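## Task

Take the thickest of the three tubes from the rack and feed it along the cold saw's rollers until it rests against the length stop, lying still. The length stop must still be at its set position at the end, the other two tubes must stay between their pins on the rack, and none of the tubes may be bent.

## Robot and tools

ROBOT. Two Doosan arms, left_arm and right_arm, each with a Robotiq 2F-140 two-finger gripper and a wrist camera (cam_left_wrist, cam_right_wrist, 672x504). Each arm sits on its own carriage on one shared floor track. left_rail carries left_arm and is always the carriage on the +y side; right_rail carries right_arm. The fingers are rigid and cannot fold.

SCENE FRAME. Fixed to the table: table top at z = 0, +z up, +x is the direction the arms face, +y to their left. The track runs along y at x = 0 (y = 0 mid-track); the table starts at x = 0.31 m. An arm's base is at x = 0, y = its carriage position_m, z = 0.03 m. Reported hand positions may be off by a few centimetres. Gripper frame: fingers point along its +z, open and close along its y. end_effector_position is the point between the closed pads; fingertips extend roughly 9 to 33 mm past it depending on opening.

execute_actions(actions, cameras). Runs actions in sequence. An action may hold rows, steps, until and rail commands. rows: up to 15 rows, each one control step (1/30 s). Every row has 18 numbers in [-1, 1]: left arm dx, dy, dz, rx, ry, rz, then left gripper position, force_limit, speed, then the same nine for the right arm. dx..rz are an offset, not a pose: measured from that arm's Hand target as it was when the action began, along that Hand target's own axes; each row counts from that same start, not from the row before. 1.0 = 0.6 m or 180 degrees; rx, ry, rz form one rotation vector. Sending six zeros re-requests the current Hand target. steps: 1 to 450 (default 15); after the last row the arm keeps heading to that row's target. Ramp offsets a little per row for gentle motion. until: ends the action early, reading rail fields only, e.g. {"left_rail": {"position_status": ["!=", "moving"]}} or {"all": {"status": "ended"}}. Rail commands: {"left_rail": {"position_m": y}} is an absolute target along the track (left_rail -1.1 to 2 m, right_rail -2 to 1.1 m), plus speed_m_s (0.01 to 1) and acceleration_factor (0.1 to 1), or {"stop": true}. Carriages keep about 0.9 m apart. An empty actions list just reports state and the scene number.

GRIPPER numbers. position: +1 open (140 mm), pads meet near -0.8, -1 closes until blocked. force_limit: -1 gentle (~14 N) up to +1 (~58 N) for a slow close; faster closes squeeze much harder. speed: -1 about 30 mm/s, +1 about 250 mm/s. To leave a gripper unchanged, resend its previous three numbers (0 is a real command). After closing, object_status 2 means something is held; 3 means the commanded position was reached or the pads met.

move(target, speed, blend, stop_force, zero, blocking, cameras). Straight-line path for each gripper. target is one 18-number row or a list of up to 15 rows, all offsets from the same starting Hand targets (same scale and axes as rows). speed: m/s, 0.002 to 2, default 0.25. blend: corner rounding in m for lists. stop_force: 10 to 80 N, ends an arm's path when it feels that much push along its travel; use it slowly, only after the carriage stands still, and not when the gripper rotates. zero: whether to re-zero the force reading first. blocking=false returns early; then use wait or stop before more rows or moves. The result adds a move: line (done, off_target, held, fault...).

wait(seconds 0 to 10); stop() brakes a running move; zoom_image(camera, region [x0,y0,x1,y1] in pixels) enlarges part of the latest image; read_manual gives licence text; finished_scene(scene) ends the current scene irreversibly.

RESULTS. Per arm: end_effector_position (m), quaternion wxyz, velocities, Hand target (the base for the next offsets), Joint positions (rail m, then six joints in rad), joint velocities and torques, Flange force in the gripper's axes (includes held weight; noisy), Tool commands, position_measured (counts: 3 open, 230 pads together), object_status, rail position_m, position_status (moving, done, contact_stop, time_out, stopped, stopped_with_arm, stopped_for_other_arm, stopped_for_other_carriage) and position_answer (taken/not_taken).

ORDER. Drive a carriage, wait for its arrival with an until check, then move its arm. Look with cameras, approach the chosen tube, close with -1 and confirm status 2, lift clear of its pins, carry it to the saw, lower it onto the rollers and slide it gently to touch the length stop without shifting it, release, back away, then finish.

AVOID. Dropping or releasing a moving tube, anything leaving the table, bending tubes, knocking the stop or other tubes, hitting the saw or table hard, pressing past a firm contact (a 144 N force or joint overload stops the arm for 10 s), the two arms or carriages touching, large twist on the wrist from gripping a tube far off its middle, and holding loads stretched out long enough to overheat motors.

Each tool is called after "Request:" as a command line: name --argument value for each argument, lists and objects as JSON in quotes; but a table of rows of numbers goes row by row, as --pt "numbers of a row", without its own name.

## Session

Request:
execute_actions --actions '[]'

Scene clock: 0.00 s.
left_arm: end_effector_position=(+0.6600, +1.8448, +0.4937) position_measured=3 object_status=3 end_effector_quat_wxyz=(+0.000, +1.000, +0.000, +0.000) | right_arm: end_effector_position=(+0.6600, -0.8882, +0.4937) position_measured=3 object_status=3 end_effector_quat_wxyz=(+0.000, +1.000, +0.000, +0.000)
Joint positions: left_arm=[1.845 -0.053 0.164 1.35 0 1.628 1.518] | right_arm=[-0.888 -0.053 0.164 1.35 0 1.628 1.518]
Joint velocities: within noise
Joint torques (N m): no reading
Flange force (N): no reading
Hand target: left_arm +0.6600, +1.8448, +0.4937; +0.000, +1.000, +0.000, +0.000 | right_arm +0.6600, -0.8882, +0.4937; +0.000, +1.000, +0.000, +0.000
Tool commands: left_gripper/position=+1.0 left_gripper/force_limit=+1.0 left_gripper/speed=+1.0 right_gripper/position=+1.0 right_gripper/force_limit=+1.0 right_gripper/speed=+1.0
left_rail: position_m=1.845 position_status=done
right_rail: position_m=-0.888 position_status=done
camera_calibration:
cam_left_wrist: T_world_to_cam=[[0.0177068, -0.999842, -0.00141987, 1.84296], [-0.944428, -0.0171916, 0.328267, 0.50118], [-0.32824, -0.00447161, -0.944584, 0.833411], [0, 0, 0, 1]] pos_world=[0.714255, 1.85501, 0.625322]
cam_right_wrist: T_world_to_cam=[[-0.0229465, -0.999691, 0.00953542, -0.87278], [-0.943792, 0.0248073, 0.329608, 0.493214], [-0.329742, -0.00143613, -0.94407, 0.827], [0, 0, 0, 1]] pos_world=[0.718161, -0.883558, 0.626501]

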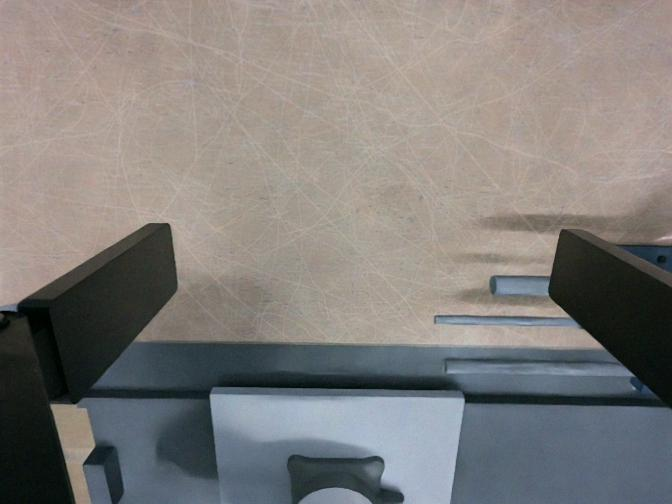

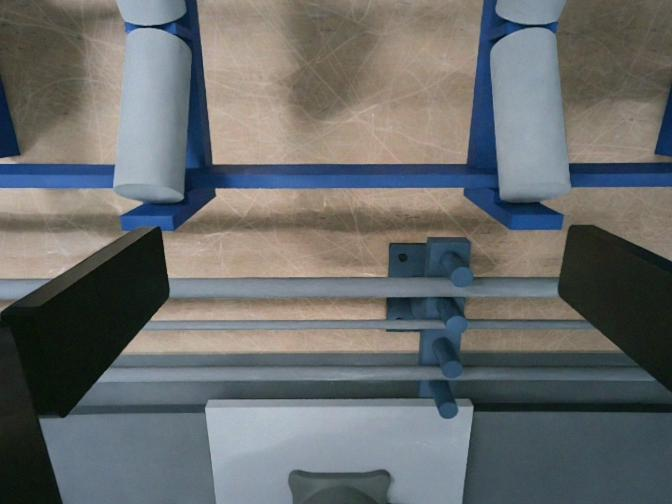

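Request:
move --target '[-0.2,0,-0.2,0,0,-0.5,1,1,1,-0.2,0,-0.45,0,0,-0.5,1,1,1]' --speed 0.45

Request:
execute_actions --actions '[{"right_rail":{"position_m":-0.75},"left_rail":{"position_m":1.5},"steps":200,"until":{"all":{"status":"ended"}}}]'

Scene clock: 3.07 s.
left_arm: end_effector_position=(+0.5400, +1.8448, +0.6136) position_measured=3 object_status=3 end_effector_quat_wxyz=(+0.000, +0.707, +0.707, +0.000) | right_arm: end_effector_position=(+0.5400, -0.8881, +0.7636) position_measured=3 object_status=3 end_effector_quat_wxyz=(+0.000, +0.707, +0.707, +0.000)
Joint positions: left_arm=[1.845 -0.065 -0.002 1.313 0 1.831 -0.065] | right_arm=[-0.888 -0.065 0.106 0.905 0 2.131 -0.065]
Joint torques (N m): left_arm=[-2.51 -39.89 -43 5 0.38 0.19] | right_arm=[0.14 -45.61 -35.27 3.64 0.39 -0.02]
Flange force (N): left_arm=[4.3 -4.4 6.9] | right_arm=[-0.3 -0.9 0.3]
Hand target: left_arm +0.5400, +1.8448, +0.6137; +0.000, +0.707, +0.707, +0.000 | right_arm +0.5400, -0.8882, +0.7637; +0.000, +0.707, +0.707, +0.000
Off the commanded pose: left_arm 0.000 m, 0 deg | right_arm 0.000 m, 0 deg.
left_rail: position_m=1.845 position_status=done
right_rail: position_m=-0.888 position_status=done
move: done
camera_calibration:
cam_left_wrist: T_world_to_cam=[[0.999842, 0.0177068, -0.00141987, -0.562176], [0.0171916, -0.944428, 0.328267, 1.53975], [0.00447161, -0.32824, -0.944584, 1.325], [0, 0, 0, 1]] pos_world=[0.529692, 1.89905, 0.745322]
cam_right_wrist: T_world_to_cam=[[0.999694, -0.022886, 0.00940546, -0.562722], [-0.0247072, -0.943836, 0.329491, -1.06558], [0.0013365, -0.329622, -0.944112, 0.572082], [0, 0, 0, 1]] pos_world=[0.535458, -0.830039, 0.896501]

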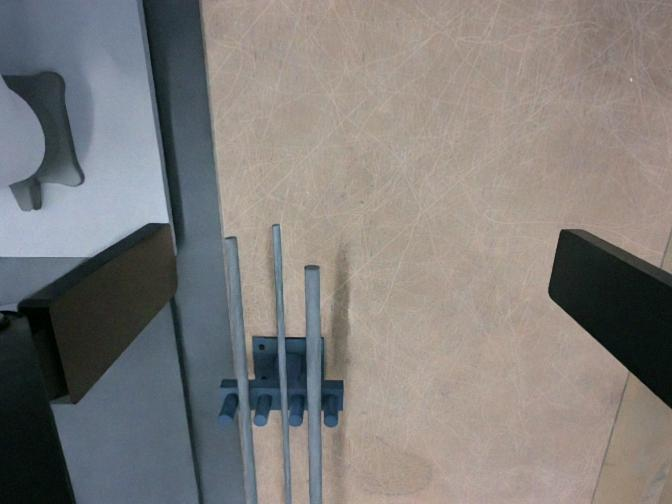

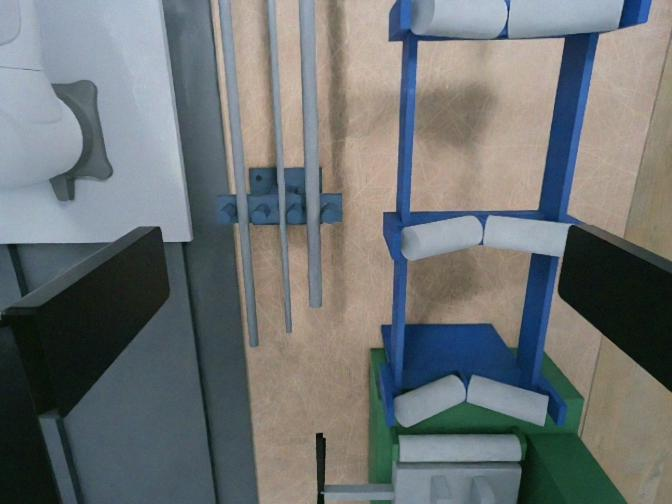

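Scene clock: 4.63 s.
left_arm: end_effector_position=(+0.5400, +1.4995, +0.6137) position_measured=3 object_status=3 end_effector_quat_wxyz=(+0.000, +0.707, +0.707, +0.000) | right_arm: end_effector_position=(+0.5400, -0.7506, +0.7636) position_measured=3 object_status=3 end_effector_quat_wxyz=(+0.000, +0.707, +0.707, +0.000)
Joint positions: left_arm=[1.5 -0.065 -0.002 1.313 0 1.831 -0.065] | right_arm=[-0.75 -0.065 0.106 0.905 0 2.131 -0.065]
Joint torques (N m): left_arm=[-2.67 -39.82 -43.16 4.97 0.37 0.19] | right_arm=[-0.37 -45.9 -35.46 3.56 0.38 -0.01]
Flange force (N): left_arm=[4.5 -4.7 7.3] | right_arm=[0.7 -1.1 0.6]
Hand target: left_arm +0.5400, +1.4995, +0.6137; +0.000, +0.707, +0.707, +0.000 | right_arm +0.5400, -0.7506, +0.7637; +0.000, +0.707, +0.707, +0.000
Tool commands: left_gripper/position=+1.0 left_gripper/force_limit=+1.0 left_gripper/speed=+1.0 right_gripper/position=+1.0 right_gripper/force_limit=+1.0 right_gripper/speed=+1.0
Off the commanded pose: left_arm 0.000 m, 0 deg | right_arm 0.000 m, 0 deg.
left_rail: position_m=1.500 position_status=done
right_rail: position_m=-0.750 position_status=done
camera_calibration:
cam_left_wrist: T_world_to_cam=[[0.999842, 0.0177074, -0.00141859, -0.556064], [0.0171922, -0.944459, 0.328178, 1.21375], [0.00447137, -0.328151, -0.944615, 1.21154], [0, 0, 0, 1]] pos_world=[0.529692, 1.55375, 0.745322]
cam_right_wrist: T_world_to_cam=[[0.999691, -0.0229465, 0.00953542, -0.55973], [-0.0248073, -0.943792, 0.329608, -0.935729], [0.00143613, -0.329742, -0.94407, 0.617264], [0, 0, 0, 1]] pos_world=[0.535458, -0.692439, 0.896501]

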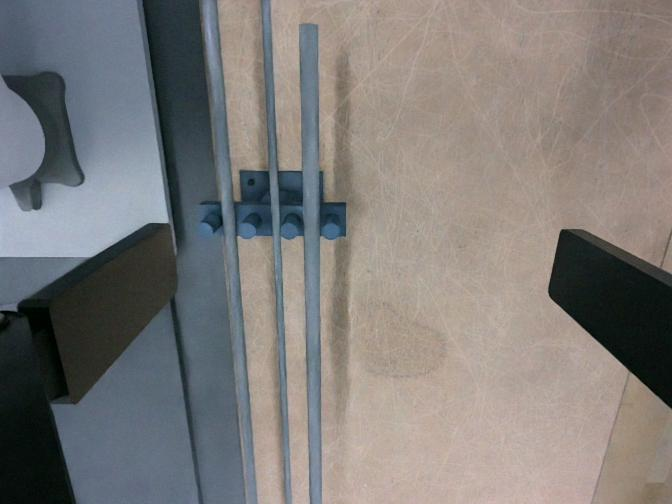

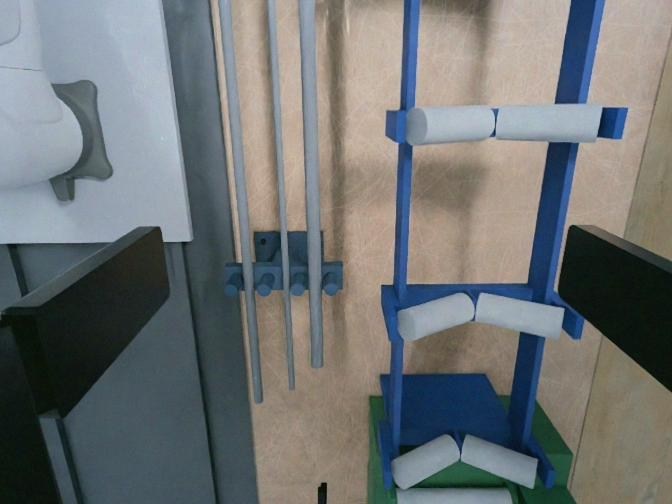

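Request:
execute_actions --actions '[{"right_rail":{"position_m":-0.435},"left_rail":{"position_m":1.3},"steps":200,"until":{"all":{"status":"ended"}}}]' --cameras '[]'

Request:
move --target '[0.4175,-0.0917,0.6895,0,0,0,-0.2,1,0,0.059,-0.0893,0.9395,0,0,0,-0.2,1,0]' --speed 0.3

Scene clock: 8.13 s.
left_arm: end_effector_position=(+0.5400, +1.2995, +0.6137) position_measured=3 object_status=3 end_effector_quat_wxyz=(+0.000, +0.707, +0.707, +0.000) | right_arm: end_effector_position=(+0.5400, -0.4355, +0.7637) position_measured=3 object_status=3 end_effector_quat_wxyz=(+0.000, +0.707, +0.707, +0.000)
Joint positions: left_arm=[1.3 -0.065 -0.002 1.313 0 1.831 -0.065] | right_arm=[-0.435 -0.065 0.106 0.905 0 2.131 -0.065]
Joint torques (N m): left_arm=[-2.4 -40.08 -42.92 4.98 0.38 0.24] | right_arm=[-0.4 -45.73 -35.5 3.6 0.38 -0.01]
Flange force (N): left_arm=[4.0 -3.9 6.6] | right_arm=[0.6 -1.2 0.9]
Hand target: left_arm +0.5400, +1.2995, +0.6137; +0.000, +0.707, +0.707, +0.000 | right_arm +0.5400, -0.4355, +0.7637; +0.000, +0.707, +0.707, +0.000
Tool commands: left_gripper/position=+1.0 left_gripper/force_limit=+1.0 left_gripper/speed=+1.0 right_gripper/position=+1.0 right_gripper/force_limit=+1.0 right_gripper/speed=+1.0
Off the commanded pose: left_arm 0.000 m, 0 deg | right_arm 0.000 m, 0 deg.
left_rail: position_m=1.300 position_status=done
right_rail: position_m=-0.435 position_status=done
No camera images: "cameras" was empty.

Scene clock: 10.43 s.
left_arm: end_effector_position=(+0.4850, +1.5500, +0.2000) position_measured=154 object_status=3 end_effector_quat_wxyz=(+0.000, +0.707, +0.707, +0.000) | right_arm: end_effector_position=(+0.4864, -0.4001, +0.2000) position_measured=154 object_status=3 end_effector_quat_wxyz=(+0.000, +0.707, +0.707, +0.000)
Joint positions: left_arm=[1.3 0.413 0.087 1.983 0 1.071 0.413] | right_arm=[-0.435 0.001 -0.005 2.08 0 1.067 0.001]
Joint torques (N m): left_arm=[-2.81 -46.15 -39.76 4.93 0.37 0.2] | right_arm=[0.25 -35.31 -36.72 3.74 0.43 0]
Flange force (N): left_arm=[2.3 -6.1 4.7] | right_arm=[-0.4 -1.5 -0.7]
Hand target: left_arm +0.4849, +1.5500, +0.2000; +0.000, +0.707, +0.707, +0.000 | right_arm +0.4864, -0.4001, +0.2000; +0.000, +0.707, +0.707, +0.000
Off the commanded pose: left_arm 0.000 m, 0 deg | right_arm 0.000 m, 0 deg.
left_rail: position_m=1.300 position_status=done
right_rail: position_m=-0.435 position_status=done
move: done
camera_calibration:
cam_left_wrist: T_world_to_cam=[[0.999844, 0.0176132, -0.00138497, -0.502414], [0.0170922, -0.944461, 0.32818, 1.39818], [0.00447225, -0.328152, -0.944614, 0.837666], [0, 0, 0, 1]] pos_world=[0.474692, 1.60426, 0.331722]
cam_right_wrist: T_world_to_cam=[[0.999691, -0.0229138, 0.00962991, -0.49275], [-0.0248076, -0.943793, 0.329605, -0.420492], [0.00153613, -0.329742, -0.94407, 0.20079], [0, 0, 0, 1]] pos_world=[0.481858, -0.341939, 0.332901]

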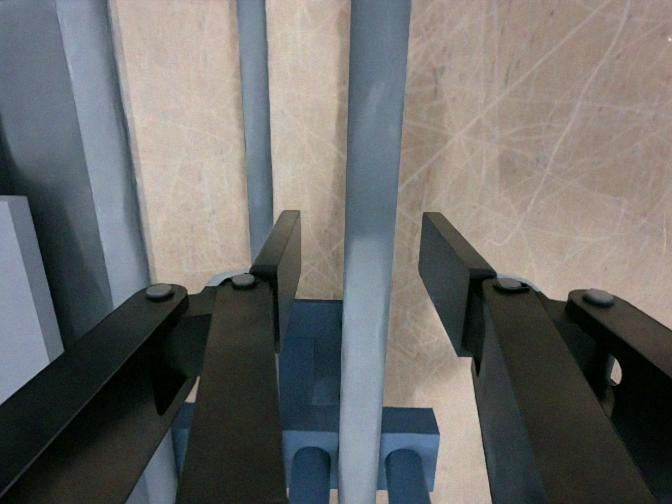

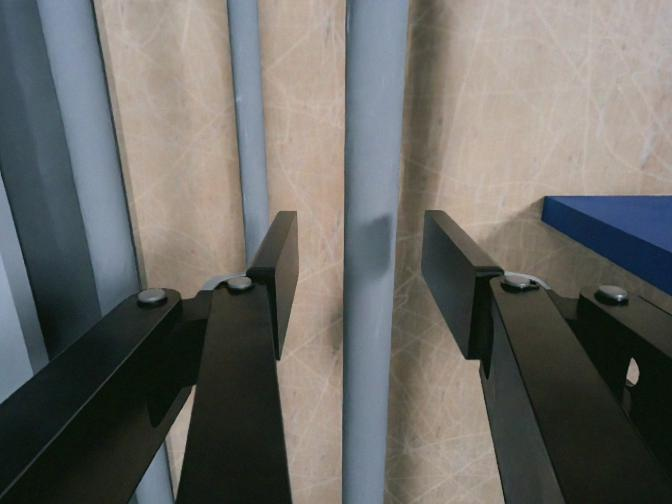

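Request:
move --pt "0 0.0187 0.04 0 0 0 -0.2 1 0 0 0.018 0.04 0 0 0 -0.2 1 0" --pt "0 0.0187 0.105 0 0 0 -0.2 1 0 0 0.018 0.105 0 0 0 -0.2 1 0" --speed 0.1 --blend '[0.005,0]'

Scene clock: 12.53 s.
left_arm: end_effector_position=(+0.4962, +1.5499, +0.1370) position_measured=154 object_status=3 end_effector_quat_wxyz=(+0.000, +0.707, +0.707, +0.000) | right_arm: end_effector_position=(+0.4972, -0.4001, +0.1370) position_measured=154 object_status=3 end_effector_quat_wxyz=(+0.000, +0.707, +0.707, +0.000)
Joint positions: left_arm=[1.3 0.405 0.161 2.03 0 0.95 0.405] | right_arm=[-0.435 0.001 0.076 2.129 0 0.937 0.001]
Joint torques (N m): left_arm=[-2.7 -51.03 -36.29 4.34 0.32 0.19] | right_arm=[0.25 -41.1 -33.71 3.41 0.43 -0.02]
Flange force (N): left_arm=[2.6 -4.8 3.5] | right_arm=[-0.4 -0.8 -0.4]
Hand target: left_arm +0.4962, +1.5500, +0.1370; +0.000, +0.707, +0.707, +0.000 | right_arm +0.4972, -0.4001, +0.1370; +0.000, +0.707, +0.707, +0.000
Off the commanded pose: left_arm 0.000 m, 0 deg | right_arm 0.000 m, 0 deg.
left_rail: position_m=1.300 position_status=done
right_rail: position_m=-0.435 position_status=done
move: done
camera_calibration:
cam_left_wrist: T_world_to_cam=[[0.999842, 0.0177068, -0.00141987, -0.51384], [0.0171916, -0.944428, 0.328267, 1.41854], [0.00447161, -0.32824, -0.944584, 0.778238], [0, 0, 0, 1]] pos_world=[0.485892, 1.60425, 0.268722]
cam_right_wrist: T_world_to_cam=[[0.999691, -0.0229465, 0.00953542, -0.502925], [-0.0248073, -0.943792, 0.329608, -0.399426], [0.00143613, -0.329742, -0.94407, 0.141251], [0, 0, 0, 1]] pos_world=[0.492658, -0.341939, 0.269801]

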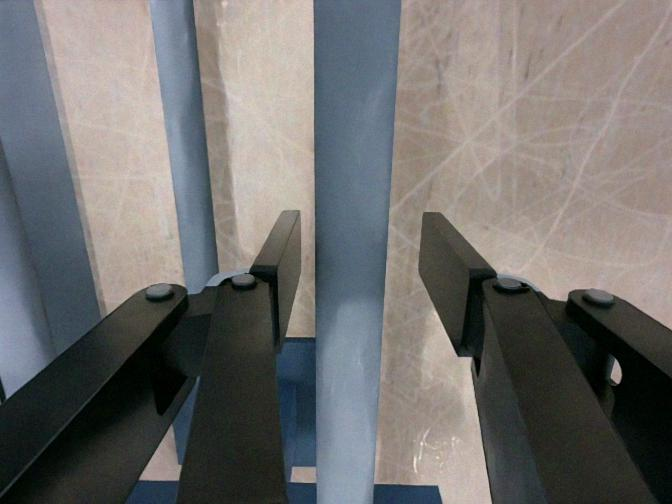

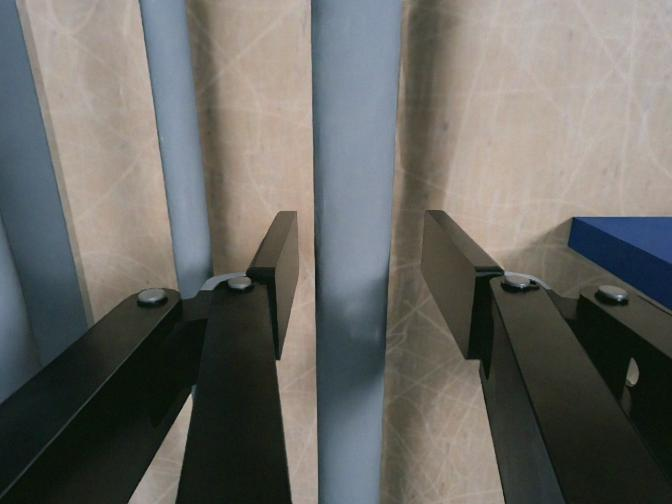

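Request:
move --target '[0,-0.0088,0,0,0,0,-0.2,1,0,0,-0.009,0,0,0,0,-0.2,1,0]' --speed 0.1 --cameras '[]'

Request:
execute_actions --actions '[{"rows":[[0,0,0,0,0,0,-1,0.1,-1,0,0,0,0,0,0,-1,0.1,-1]],"steps":50}]'

Scene clock: 14.07 s.
left_arm: end_effector_position=(+0.4909, +1.5500, +0.1369) position_measured=154 object_status=3 end_effector_quat_wxyz=(+0.000, +0.707, +0.707, +0.000) | right_arm: end_effector_position=(+0.4918, -0.4001, +0.1369) position_measured=154 object_status=3 end_effector_quat_wxyz=(+0.000, +0.707, +0.707, +0.000)
Joint positions: left_arm=[1.3 0.408 0.155 2.038 0 0.949 0.408] | right_arm=[-0.435 0.001 0.067 2.138 0 0.936 0.001]
Joint torques (N m): left_arm=[-2.2 -49.62 -36.55 4.32 0.35 0.17] | right_arm=[0.29 -39.93 -33.61 3.42 0.39 -0.03]
Flange force (N): left_arm=[1.1 -5.9 3.2] | right_arm=[-0.7 -1.1 -0.9]
Hand target: left_arm +0.4909, +1.5500, +0.1370; +0.000, +0.707, +0.707, +0.000 | right_arm +0.4918, -0.4001, +0.1370; +0.000, +0.707, +0.707, +0.000
Off the commanded pose: left_arm 0.000 m, 0 deg | right_arm 0.000 m, 0 deg.
left_rail: position_m=1.300 position_status=done
right_rail: position_m=-0.435 position_status=done
move: done
No camera images: "cameras" was empty.

Scene clock: 15.93 s.
left_arm: end_effector_position=(+0.4909, +1.5500, +0.1370) position_measured=194 object_status=2 end_effector_quat_wxyz=(+0.000, +0.707, +0.707, +0.000) | right_arm: end_effector_position=(+0.4918, -0.4001, +0.1370) position_measured=195 object_status=2 end_effector_quat_wxyz=(+0.000, +0.707, +0.707, +0.000)
Joint positions: left_arm=[1.3 0.408 0.155 2.038 0 0.949 0.408] | right_arm=[-0.435 0.001 0.067 2.138 0 0.936 0.001]
Joint torques (N m): left_arm=[-2.29 -48.43 -36.13 4.21 -0.11 0.05] | right_arm=[0.56 -38.79 -33.73 3.39 -0.22 -0.21]
Flange force (N): left_arm=[1.1 -6.7 0.7] | right_arm=[-0.6 -3.1 -3.6]
Hand target: left_arm +0.4909, +1.5500, +0.1370; +0.000, +0.707, +0.707, +0.000 | right_arm +0.4918, -0.4001, +0.1370; +0.000, +0.707, +0.707, +0.000
Off the commanded pose: left_arm 0.000 m, 0 deg | right_arm 0.000 m, 0 deg.
left_rail: position_m=1.300 position_status=done
right_rail: position_m=-0.435 position_status=done
camera_calibration:
cam_left_wrist: T_world_to_cam=[[0.999842, 0.0177079, -0.00142026, -0.508542], [0.0171928, -0.944428, 0.328267, 1.41866], [0.0044716, -0.32824, -0.944584, 0.778167], [0, 0, 0, 1]] pos_world=[0.480592, 1.60425, 0.268622]
cam_right_wrist: T_world_to_cam=[[0.999691, -0.0229465, 0.00953542, -0.497527], [-0.0248073, -0.943792, 0.329608, -0.39956], [0.00143613, -0.329742, -0.94407, 0.141259], [0, 0, 0, 1]] pos_world=[0.487258, -0.341939, 0.269801]

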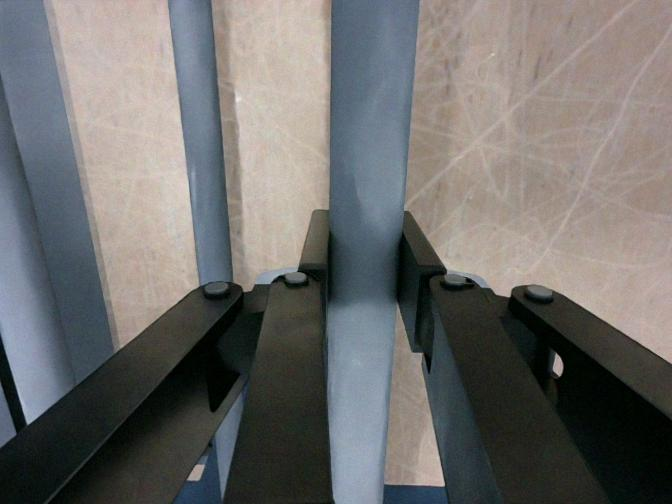

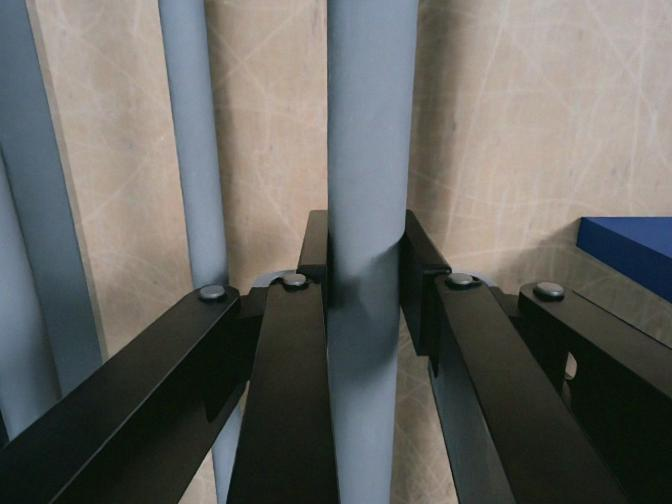

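Request:
move --pt "0 0 -0.42 0 0 0 -1 0.1 -1 0 0 -0.42 0 0 0 -1 0.1 -1" --pt "-0.2583 0.4585 -0.42 0 0 0 -1 0.1 -1 -0.2583 0.4553 -0.42 0 0 0 -1 0.1 -1" --pt "-0.2583 0.4585 -0.28 0 0 0 -1 0.1 -1 -0.2583 0.4553 -0.28 0 0 0 -1 0.1 -1" --speed 0.13 --blend '[0.04,0.04,0]'

Scene clock: 21.63 s.
left_arm: end_effector_position=(+0.7660, +1.3950, +0.3049) position_measured=194 object_status=2 end_effector_quat_wxyz=(+0.000, +0.707, +0.707, +0.000) | right_arm: end_effector_position=(+0.7650, -0.5552, +0.3049) position_measured=195 object_status=2 end_effector_quat_wxyz=(+0.000, +0.707, +0.707, +0.000)
Joint positions: left_arm=[1.3 0.079 0.373 1.419 0 1.35 0.079] | right_arm=[-0.435 -0.2 0.377 1.414 0 1.352 -0.2]
Joint torques (N m): left_arm=[-8.62 -81.2 -44.91 2.57 0.67 0.47] | right_arm=[5.7 -86.36 -45.75 6.68 0.91 0.26]
Flange force (N): left_arm=[9.9 -5.8 8.3] | right_arm=[-7.5 -1.6 9.7]
Hand target: left_arm +0.7660, +1.3950, +0.3050; +0.000, +0.707, +0.707, +0.000 | right_arm +0.7650, -0.5551, +0.3050; +0.000, +0.707, +0.707, +0.000
Off the commanded pose: left_arm 0.000 m, 0 deg | right_arm 0.000 m, 0 deg.
left_rail: position_m=1.300 position_status=done
right_rail: position_m=-0.435 position_status=done
move: done
camera_calibration:
cam_left_wrist: T_world_to_cam=[[0.999843, 0.0176732, -0.00151401, -0.780525], [0.0171908, -0.944429, 0.328266, 1.2124], [0.00437163, -0.32824, -0.944584, 0.884826], [0, 0, 0, 1]] pos_world=[0.755692, 1.44925, 0.436622]
cam_right_wrist: T_world_to_cam=[[0.999691, -0.0229781, 0.0094431, -0.775779], [-0.0248069, -0.94376, 0.329699, -0.594564], [0.00133615, -0.329832, -0.944039, 0.248344], [0, 0, 0, 1]] pos_world=[0.760458, -0.497039, 0.4378]

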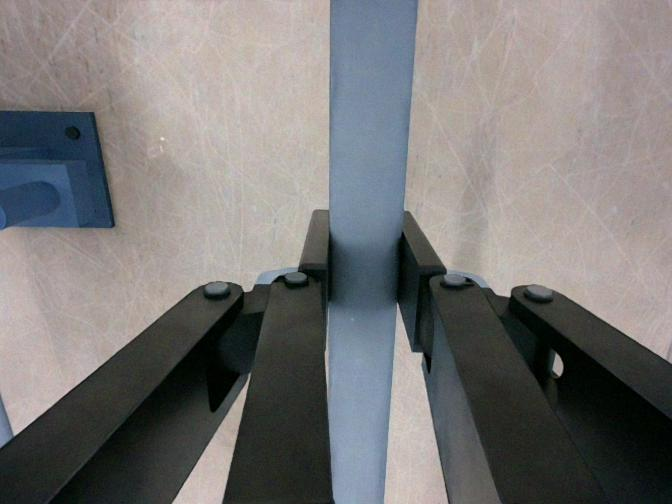

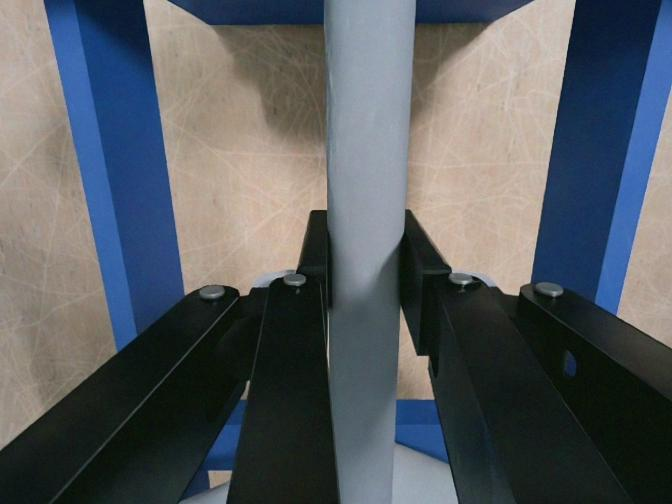

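Request:
move --target '[0,-0.001,0.1,0,0,0,-1,0.1,-1,0,0,0.1,0,0,0,-1,0.1,-1]' --speed 0.03 --stop_force 15 --cameras '[]'

Request:
execute_actions --actions '[{"rows":[[0,0,0,0,0,0,-1,0.1,-1,0,0,0,0,0,0,-0.3,0.1,-1]],"steps":30},{"rows":[[0,0,0,0,0,0,-0.3,0.1,-1,0,0,0,0,0,0,-0.3,0.1,-1]],"steps":25}]'

Scene clock: 24.40 s.
left_arm: end_effector_position=(+0.7656, +1.3949, +0.2572) position_measured=194 object_status=2 end_effector_quat_wxyz=(+0.000, +0.707, +0.707, +0.000) | right_arm: end_effector_position=(+0.7651, -0.5551, +0.2646) position_measured=195 object_status=2 end_effector_quat_wxyz=(+0.000, +0.707, +0.707, +0.000)
Joint positions: left_arm=[1.3 0.079 0.392 1.48 0 1.27 0.079] | right_arm=[-0.435 -0.2 0.393 1.465 0 1.283 -0.2]
Joint torques (N m): left_arm=[-3.4 -69.32 -35.24 4.99 0.73 0.39] | right_arm=[1.04 -55.03 -24.98 4.62 -0.29 0.19]
Flange force (N): left_arm=[3.2 -5.8 -8.6] | right_arm=[-0.5 -4.7 -31.0]
Hand target: left_arm +0.7655, +1.3949, +0.2572; +0.000, +0.707, +0.707, +0.000 (not the last commanded pose) | right_arm +0.7651, -0.5551, +0.2646; +0.000, +0.707, +0.707, +0.000 (not the last commanded pose)
Off the commanded pose: left_arm 0.012 m, 0 deg | right_arm 0.020 m, 0 deg.
left_rail: position_m=1.300 position_status=done
right_rail: position_m=-0.435 position_status=done
move: contact (left_arm, right_arm)
No camera images: "cameras" was empty.

Scene clock: 26.43 s.
left_arm: end_effector_position=(+0.7655, +1.3949, +0.2572) position_measured=167 object_status=3 end_effector_quat_wxyz=(+0.000, +0.707, +0.707, +0.000) | right_arm: end_effector_position=(+0.7651, -0.5551, +0.2645) position_measured=167 object_status=3 end_effector_quat_wxyz=(+0.000, +0.707, +0.707, +0.000)
Joint positions: left_arm=[1.3 0.079 0.392 1.48 0 1.27 0.079] | right_arm=[-0.435 -0.2 0.393 1.465 0 1.283 -0.2]
Joint torques (N m): left_arm=[-2.47 -78.66 -42.34 4.96 0.34 0.1] | right_arm=[0.16 -78.83 -40.01 4.1 0.42 -0.02]
Flange force (N): left_arm=[2.3 -6.8 3.4] | right_arm=[0.0 -1.7 -0.8]
Flange force at the end of the 1st action (N): left_arm=[2.4 -5.9 -3.2] | right_arm=[-0.6 -1.7 -0.7]
Hand target: left_arm +0.7655, +1.3949, +0.2572; +0.000, +0.707, +0.707, +0.000 | right_arm +0.7651, -0.5551, +0.2646; +0.000, +0.707, +0.707, +0.000
Off the commanded pose: left_arm 0.000 m, 0 deg | right_arm 0.000 m, 0 deg.
left_rail: position_m=1.300 position_status=done
right_rail: position_m=-0.435 position_status=done
camera_calibration:
cam_left_wrist: T_world_to_cam=[[0.999843, 0.0176463, -0.00129209, -0.780245], [0.0170926, -0.944429, 0.32827, 1.22814], [0.00457248, -0.328241, -0.944583, 0.83962], [0, 0, 0, 1]] pos_world=[0.755292, 1.44925, 0.388922]
cam_right_wrist: T_world_to_cam=[[0.999688, -0.0229092, 0.00994816, -0.775559], [-0.0249084, -0.943762, 0.329687, -0.581069], [0.00183583, -0.329832, -0.944038, 0.209861], [0, 0, 0, 1]] pos_world=[0.760458, -0.496939, 0.397402]

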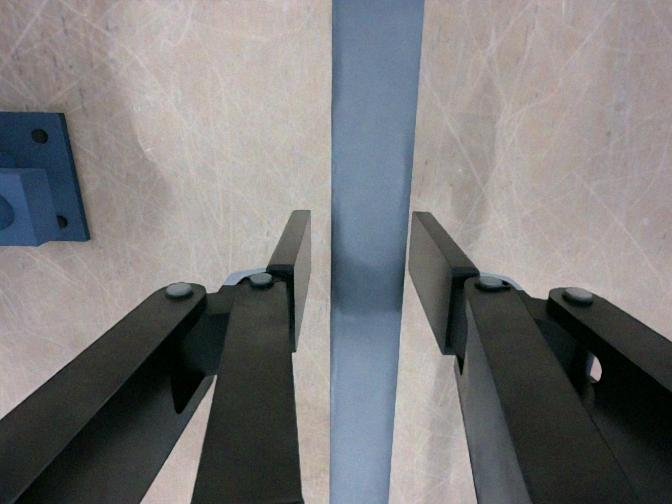

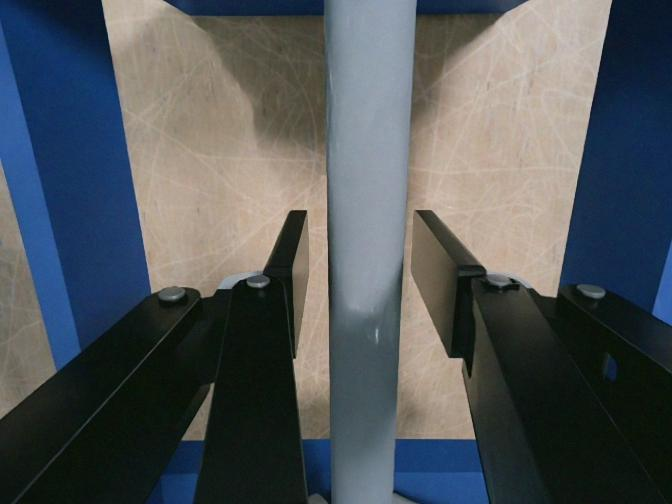

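Request:
move --target '[0,0,-0.02,0,0,0,-0.3,0.1,-1,0,0,-0.25,0,0,0,-0.3,0.1,-1]' --cameras '[]'

Request:
move --target '[0,0,0,0,0,0,-1,0.1,-1,0.25,-0.1,-0.35,0,-0.16,0,-0.3,0.1,-1]' --speed 0.35 --cameras '["cam_left_wrist"]'

Request:
move --target '[0,0,0,0,0,0,-1,0.1,-1,0,-0.34,-0.2,-0.13,0,0,-0.3,0.1,-1]' --cameras '[]'

Request:
execute_actions --actions '[{"right_rail":{"position_m":-1.3,"speed_m_s":0.6},"steps":200,"until":{"all":{"status":"ended"}}}]' --cameras '["cam_right_wrist"]'

Scene clock: 28.57 s.
left_arm: end_effector_position=(+0.7655, +1.3949, +0.2692) position_measured=167 object_status=3 end_effector_quat_wxyz=(+0.000, +0.707, +0.707, +0.000) | right_arm: end_effector_position=(+0.7650, -0.5551, +0.4146) position_measured=167 object_status=3 end_effector_quat_wxyz=(+0.000, +0.707, +0.707, +0.000)
Joint positions: left_arm=[1.3 0.079 0.386 1.466 0 1.29 0.079] | right_arm=[-0.435 -0.2 0.354 1.248 0 1.54 -0.2]
Joint torques (N m): left_arm=[-2.53 -78.36 -42.88 4.94 0.34 0.17] | right_arm=[0.22 -76.42 -41.95 4.25 0.42 -0.04]
Flange force (N): left_arm=[2.2 -7.4 3.8] | right_arm=[0.2 -2.9 0.1]
Hand target: left_arm +0.7655, +1.3949, +0.2692; +0.000, +0.707, +0.707, +0.000 | right_arm +0.7650, -0.5551, +0.4146; +0.000, +0.707, +0.707, +0.000
Off the commanded pose: left_arm 0.000 m, 0 deg | right_arm 0.000 m, 0 deg.
left_rail: position_m=1.300 position_status=done
right_rail: position_m=-0.435 position_status=done
move: done
No camera images: "cameras" was empty.

Scene clock: 29.77 s.
left_arm: end_effector_position=(+0.7655, +1.3949, +0.2692) position_measured=195 object_status=2 end_effector_quat_wxyz=(+0.000, +0.707, +0.707, +0.000) | right_arm: end_effector_position=(+0.7049, -0.4052, +0.6245) position_measured=167 object_status=3 end_effector_quat_wxyz=(+0.176, +0.685, +0.685, -0.176)
Joint positions: left_arm=[1.3 0.079 0.386 1.466 0 1.29 0.079] | right_arm=[-0.435 0.216 0.309 1.003 -0.521 1.9 0.062]
Joint torques (N m): left_arm=[-2.61 -78.24 -42.97 4.94 0.11 0.18] | right_arm=[0.55 -71.43 -40.49 2.27 0.47 -0.01]
Flange force (N): left_arm=[2.2 -7.5 3.6] | right_arm=[-1.2 -1.1 0.4]
Hand target: left_arm +0.7655, +1.3949, +0.2692; +0.000, +0.707, +0.707, +0.000 | right_arm +0.7049, -0.4051, +0.6245; +0.176, +0.685, +0.685, -0.176
Off the commanded pose: left_arm 0.000 m, 0 deg | right_arm 0.000 m, 0 deg.
left_rail: position_m=1.300 position_status=done
right_rail: position_m=-0.435 position_status=done
move: done
camera_calibration:
cam_left_wrist: T_world_to_cam=[[0.999843, 0.0176463, -0.00129209, -0.78013], [0.0170926, -0.944429, 0.32827, 1.2242], [0.00457248, -0.328241, -0.944583, 0.850955], [0, 0, 0, 1]] pos_world=[0.755192, 1.44925, 0.400922]
Images, in order (width x height): cam_left_wrist 672x504.

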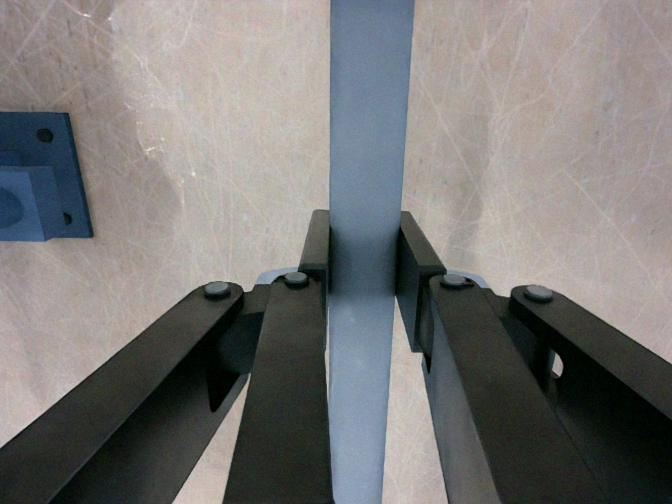

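Scene clock: 31.10 s.
left_arm: end_effector_position=(+0.7655, +1.3949, +0.2692) position_measured=195 object_status=2 end_effector_quat_wxyz=(+0.000, +0.707, +0.707, +0.000) | right_arm: end_effector_position=(+0.5009, -0.3473, +0.7295) position_measured=167 object_status=3 end_effector_quat_wxyz=(+0.311, +0.635, +0.706, -0.033)
Joint positions: left_arm=[1.3 0.079 0.386 1.466 0 1.29 0.079] | right_arm=[-0.435 0.488 -0.139 1.343 -0.624 1.725 0.215]
Joint torques (N m): left_arm=[-2.4 -78.07 -43.05 4.96 0.16 0.26] | right_arm=[0.53 -25.37 -40.31 1.71 -0.25 0.05]
Flange force (N): left_arm=[1.8 -8.0 3.7] | right_arm=[-1.7 -0.3 0.9]
Hand target: left_arm +0.7655, +1.3949, +0.2692; +0.000, +0.707, +0.707, +0.000 | right_arm +0.5009, -0.3473, +0.7296; +0.311, +0.635, +0.706, -0.033
Off the commanded pose: left_arm 0.000 m, 0 deg | right_arm 0.000 m, 0 deg.
left_rail: position_m=1.300 position_status=done
right_rail: position_m=-0.435 position_status=done
move: done
No camera images: "cameras" was empty.

Scene clock: 33.57 s.
left_arm: end_effector_position=(+0.7655, +1.3949, +0.2692) position_measured=195 object_status=2 end_effector_quat_wxyz=(+0.000, +0.707, +0.707, +0.000) | right_arm: end_effector_position=(+0.5009, -1.2123, +0.7296) position_measured=167 object_status=3 end_effector_quat_wxyz=(+0.311, +0.635, +0.706, -0.033)
Joint positions: left_arm=[1.3 0.079 0.386 1.466 0 1.29 0.079] | right_arm=[-1.3 0.488 -0.139 1.343 -0.624 1.725 0.215]
Joint torques (N m): left_arm=[-2.74 -78.24 -43.05 5 0.08 0.22] | right_arm=[0.79 -25.44 -40.31 1.75 -0.27 -0.02]
Flange force (N): left_arm=[2.3 -7.8 3.8] | right_arm=[-2.0 0.1 1.2]
Hand target: left_arm +0.7655, +1.3949, +0.2692; +0.000, +0.707, +0.707, +0.000 | right_arm +0.5009, -1.2123, +0.7296; +0.311, +0.635, +0.706, -0.033
Tool commands: left_gripper/position=-1.0 left_gripper/force_limit=+0.1 left_gripper/speed=-1.0 right_gripper/position=-0.3 right_gripper/force_limit=+0.1 right_gripper/speed=-1.0
Off the commanded pose: left_arm 0.000 m, 0 deg | right_arm 0.000 m, 0 deg.
left_rail: position_m=1.300 position_status=done
right_rail: position_m=-1.300 speed_m_s=0.60 position_status=done
camera_calibration:
cam_right_wrist: T_world_to_cam=[[0.913517, 0.175369, 0.367059, -0.508169], [-0.154026, -0.686022, 0.711091, -1.26226], [0.376514, -0.70613, -0.599682, -0.462483], [0, 0, 0, 1]] pos_world=[0.443932, -1.10339, 0.806766]
Images, in order (width x height): cam_right_wrist 672x504.

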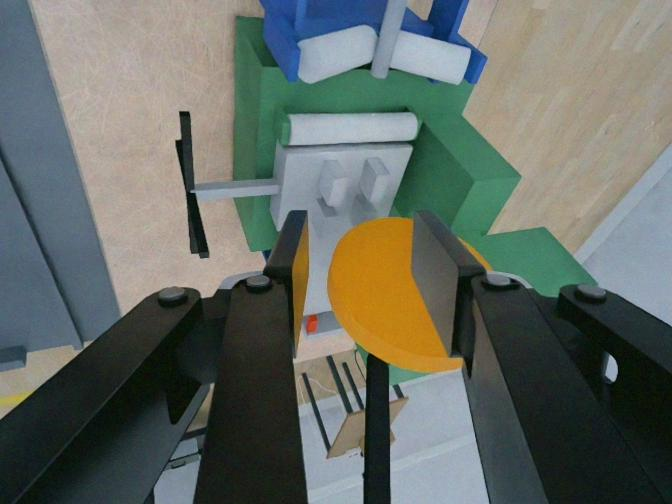

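Request:
zoom_image --camera "cam_right_wrist" --region '[280, 270, 350, 340]'

Request:
move --target '[-0.37,0,0,0,0,0,-1,0.1,-1,0,0,0,0,0,0,-0.3,0.1,-1]' --speed 0.1 --stop_force 30 --cameras '["cam_right_wrist"]'

Scaled by 7.200.

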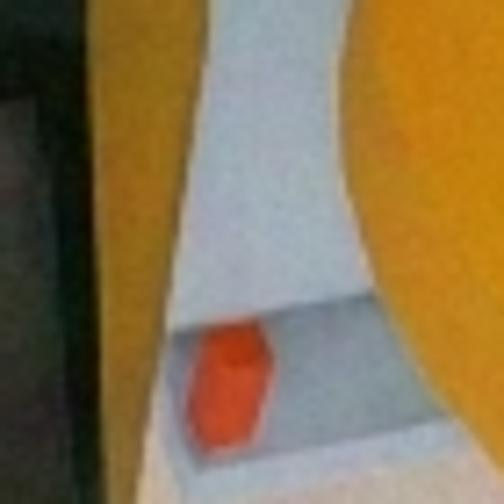

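Scene clock: 36.97 s.
left_arm: end_effector_position=(+0.7655, +1.1729, +0.2692) position_measured=195 object_status=2 end_effector_quat_wxyz=(+0.000, +0.707, +0.707, +0.000) | right_arm: end_effector_position=(+0.5009, -1.2123, +0.7296) position_measured=167 object_status=3 end_effector_quat_wxyz=(+0.311, +0.635, +0.706, -0.033)
Joint positions: left_arm=[1.3 -0.209 0.393 1.455 0 1.293 -0.209] | right_arm=[-1.3 0.488 -0.139 1.343 -0.624 1.725 0.215]
Joint torques (N m): left_arm=[-1.74 -77.17 -41.84 5.31 -0.05 0.29] | right_arm=[0.22 -25.26 -40.29 1.68 -0.26 0]
Flange force (N): left_arm=[3.1 -7.0 1.1] | right_arm=[-1.4 -0.4 0.7]
Hand target: left_arm +0.7655, +1.1729, +0.2692; +0.000, +0.707, +0.707, +0.000 | right_arm +0.5009, -1.2123, +0.7296; +0.311, +0.635, +0.706, -0.033
Off the commanded pose: left_arm 0.000 m, 0 deg | right_arm 0.000 m, 0 deg.
left_rail: position_m=1.300 position_status=done
right_rail: position_m=-1.300 speed_m_s=0.60 position_status=done
move: done
camera_calibration:
cam_right_wrist: T_world_to_cam=[[0.913517, 0.175369, 0.367059, -0.508151], [-0.154026, -0.686022, 0.711091, -1.26233], [0.376514, -0.70613, -0.599682, -0.462554], [0, 0, 0, 1]] pos_world=[0.443932, -1.10349, 0.806766]
Images, in order (width x height): cam_right_wrist 672x504.

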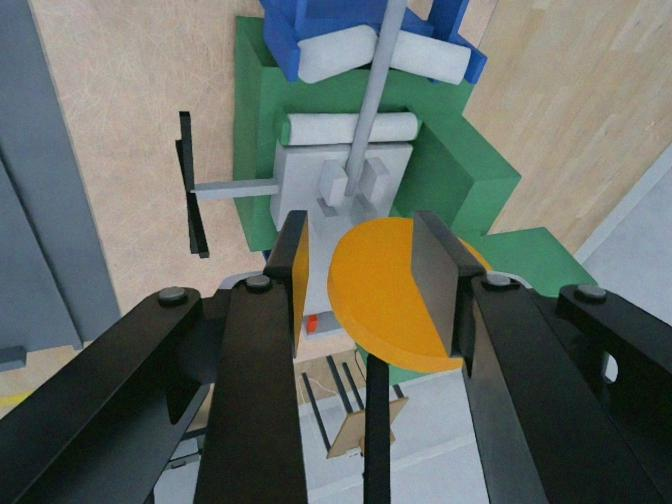

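Request:
move --target '[-0.625,0,0,0,0,0,-1,0.1,-1,0,0,0,0,0,0,-0.3,0.1,-1]' --speed 0.1 --stop_force 25 --cameras '["cam_right_wrist"]'

Request:
zoom_image --camera "cam_right_wrist" --region '[280, 270, 350, 340]'

Request:
move --target '[-0.12,0,0,0,0,0,-1,0.1,-1,0,0,0,0,0,0,-0.3,0.1,-1]' --speed 0.012 --stop_force 10 --cameras '["cam_right_wrist"]'

Request:
zoom_image --camera "cam_right_wrist" --region '[280, 270, 350, 340]'

Scene clock: 42.37 s.
left_arm: end_effector_position=(+0.7655, +0.7979, +0.2692) position_measured=195 object_status=2 end_effector_quat_wxyz=(+0.000, +0.707, +0.707, +0.000) | right_arm: end_effector_position=(+0.5009, -1.2123, +0.7296) position_measured=167 object_status=3 end_effector_quat_wxyz=(+0.311, +0.635, +0.706, -0.033)
Joint positions: left_arm=[1.3 -0.618 0.624 1.098 0 1.42 -0.618] | right_arm=[-1.3 0.488 -0.139 1.343 -0.624 1.725 0.215]
Joint torques (N m): left_arm=[-5.05 -81.96 -31.2 4.26 1.18 0.34] | right_arm=[0.35 -25.31 -40.34 1.68 -0.25 0.01]
Flange force (N): left_arm=[7.7 -2.2 -17.0] | right_arm=[-1.5 0.0 1.0]
Hand target: left_arm +0.7655, +0.7979, +0.2692; +0.000, +0.707, +0.707, +0.000 | right_arm +0.5009, -1.2123, +0.7296; +0.311, +0.635, +0.706, -0.033
Off the commanded pose: left_arm 0.000 m, 0 deg | right_arm 0.000 m, 0 deg.
left_rail: position_m=1.300 position_status=done
right_rail: position_m=-1.300 speed_m_s=0.60 position_status=done
move: done
camera_calibration:
cam_right_wrist: T_world_to_cam=[[0.913517, 0.175369, 0.367059, -0.508151], [-0.154026, -0.686022, 0.711091, -1.26233], [0.376514, -0.70613, -0.599682, -0.462554], [0, 0, 0, 1]] pos_world=[0.443932, -1.10349, 0.806766]
Images, in order (width x height): cam_right_wrist 672x504.

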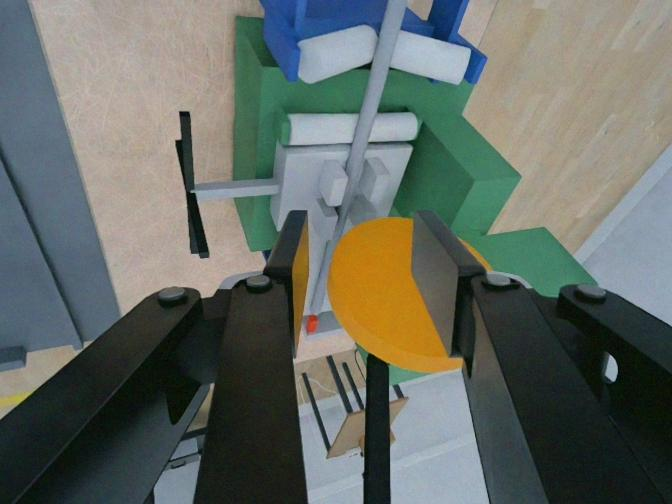

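Scaled by 7.200.

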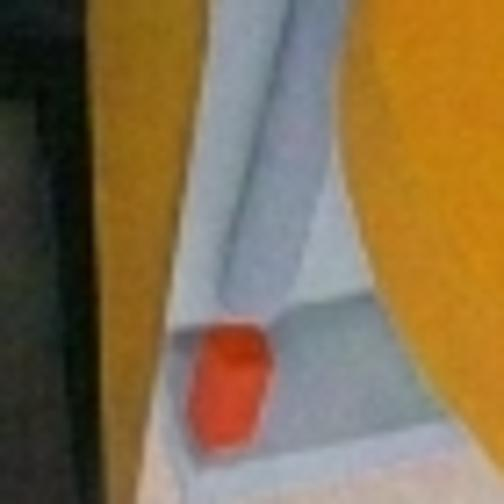

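Scene clock: 45.73 s.
left_arm: end_effector_position=(+0.7656, +0.7647, +0.2692) position_measured=195 object_status=2 end_effector_quat_wxyz=(+0.000, +0.707, +0.707, +0.000) | right_arm: end_effector_position=(+0.5009, -1.2123, +0.7296) position_measured=167 object_status=3 end_effector_quat_wxyz=(+0.311, +0.635, +0.706, -0.033)
Joint positions: left_arm=[1.3 -0.647 0.658 1.041 0 1.443 -0.647] | right_arm=[-1.3 0.488 -0.139 1.343 -0.624 1.725 0.215]
Joint torques (N m): left_arm=[-15.02 -79.89 -29.95 0.79 0.2 0.43] | right_arm=[0.08 -25.5 -40.31 1.7 -0.26 -0.02]
Flange force (N): left_arm=[18.0 1.4 -21.4] | right_arm=[-0.9 -0.3 0.3]
Hand target: left_arm +0.7656, +0.7647, +0.2692; +0.000, +0.707, +0.707, +0.000 (not the last commanded pose) | right_arm +0.5009, -1.2123, +0.7296; +0.311, +0.635, +0.706, -0.033
Off the commanded pose: left_arm 0.039 m, 0 deg | right_arm 0.000 m, 0 deg.
left_rail: position_m=1.300 position_status=done
right_rail: position_m=-1.300 speed_m_s=0.60 position_status=done
move: contact (left_arm)
camera_calibration:
cam_right_wrist: T_world_to_cam=[[0.913517, 0.175369, 0.367059, -0.508151], [-0.154026, -0.686022, 0.711091, -1.26233], [0.376514, -0.70613, -0.599682, -0.462554], [0, 0, 0, 1]] pos_world=[0.443932, -1.10349, 0.806766]
Images, in order (width x height): cam_right_wrist 672x504.

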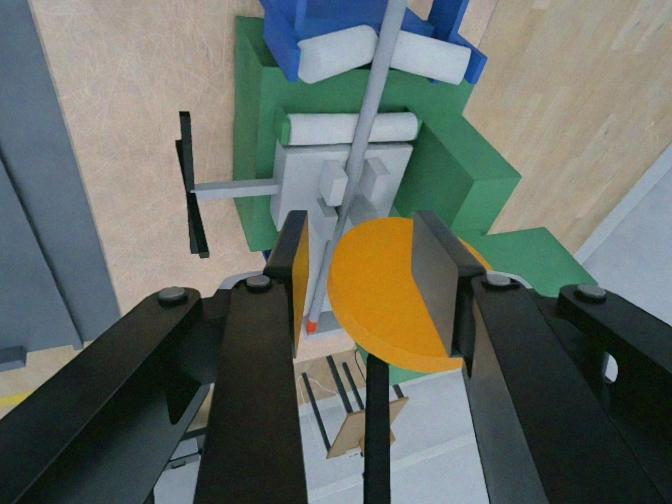

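Scaled by 7.200.

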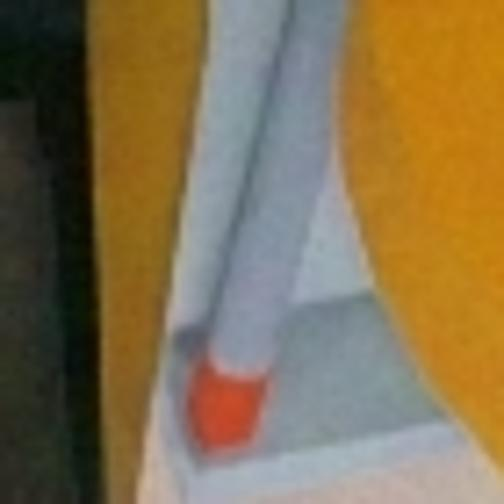

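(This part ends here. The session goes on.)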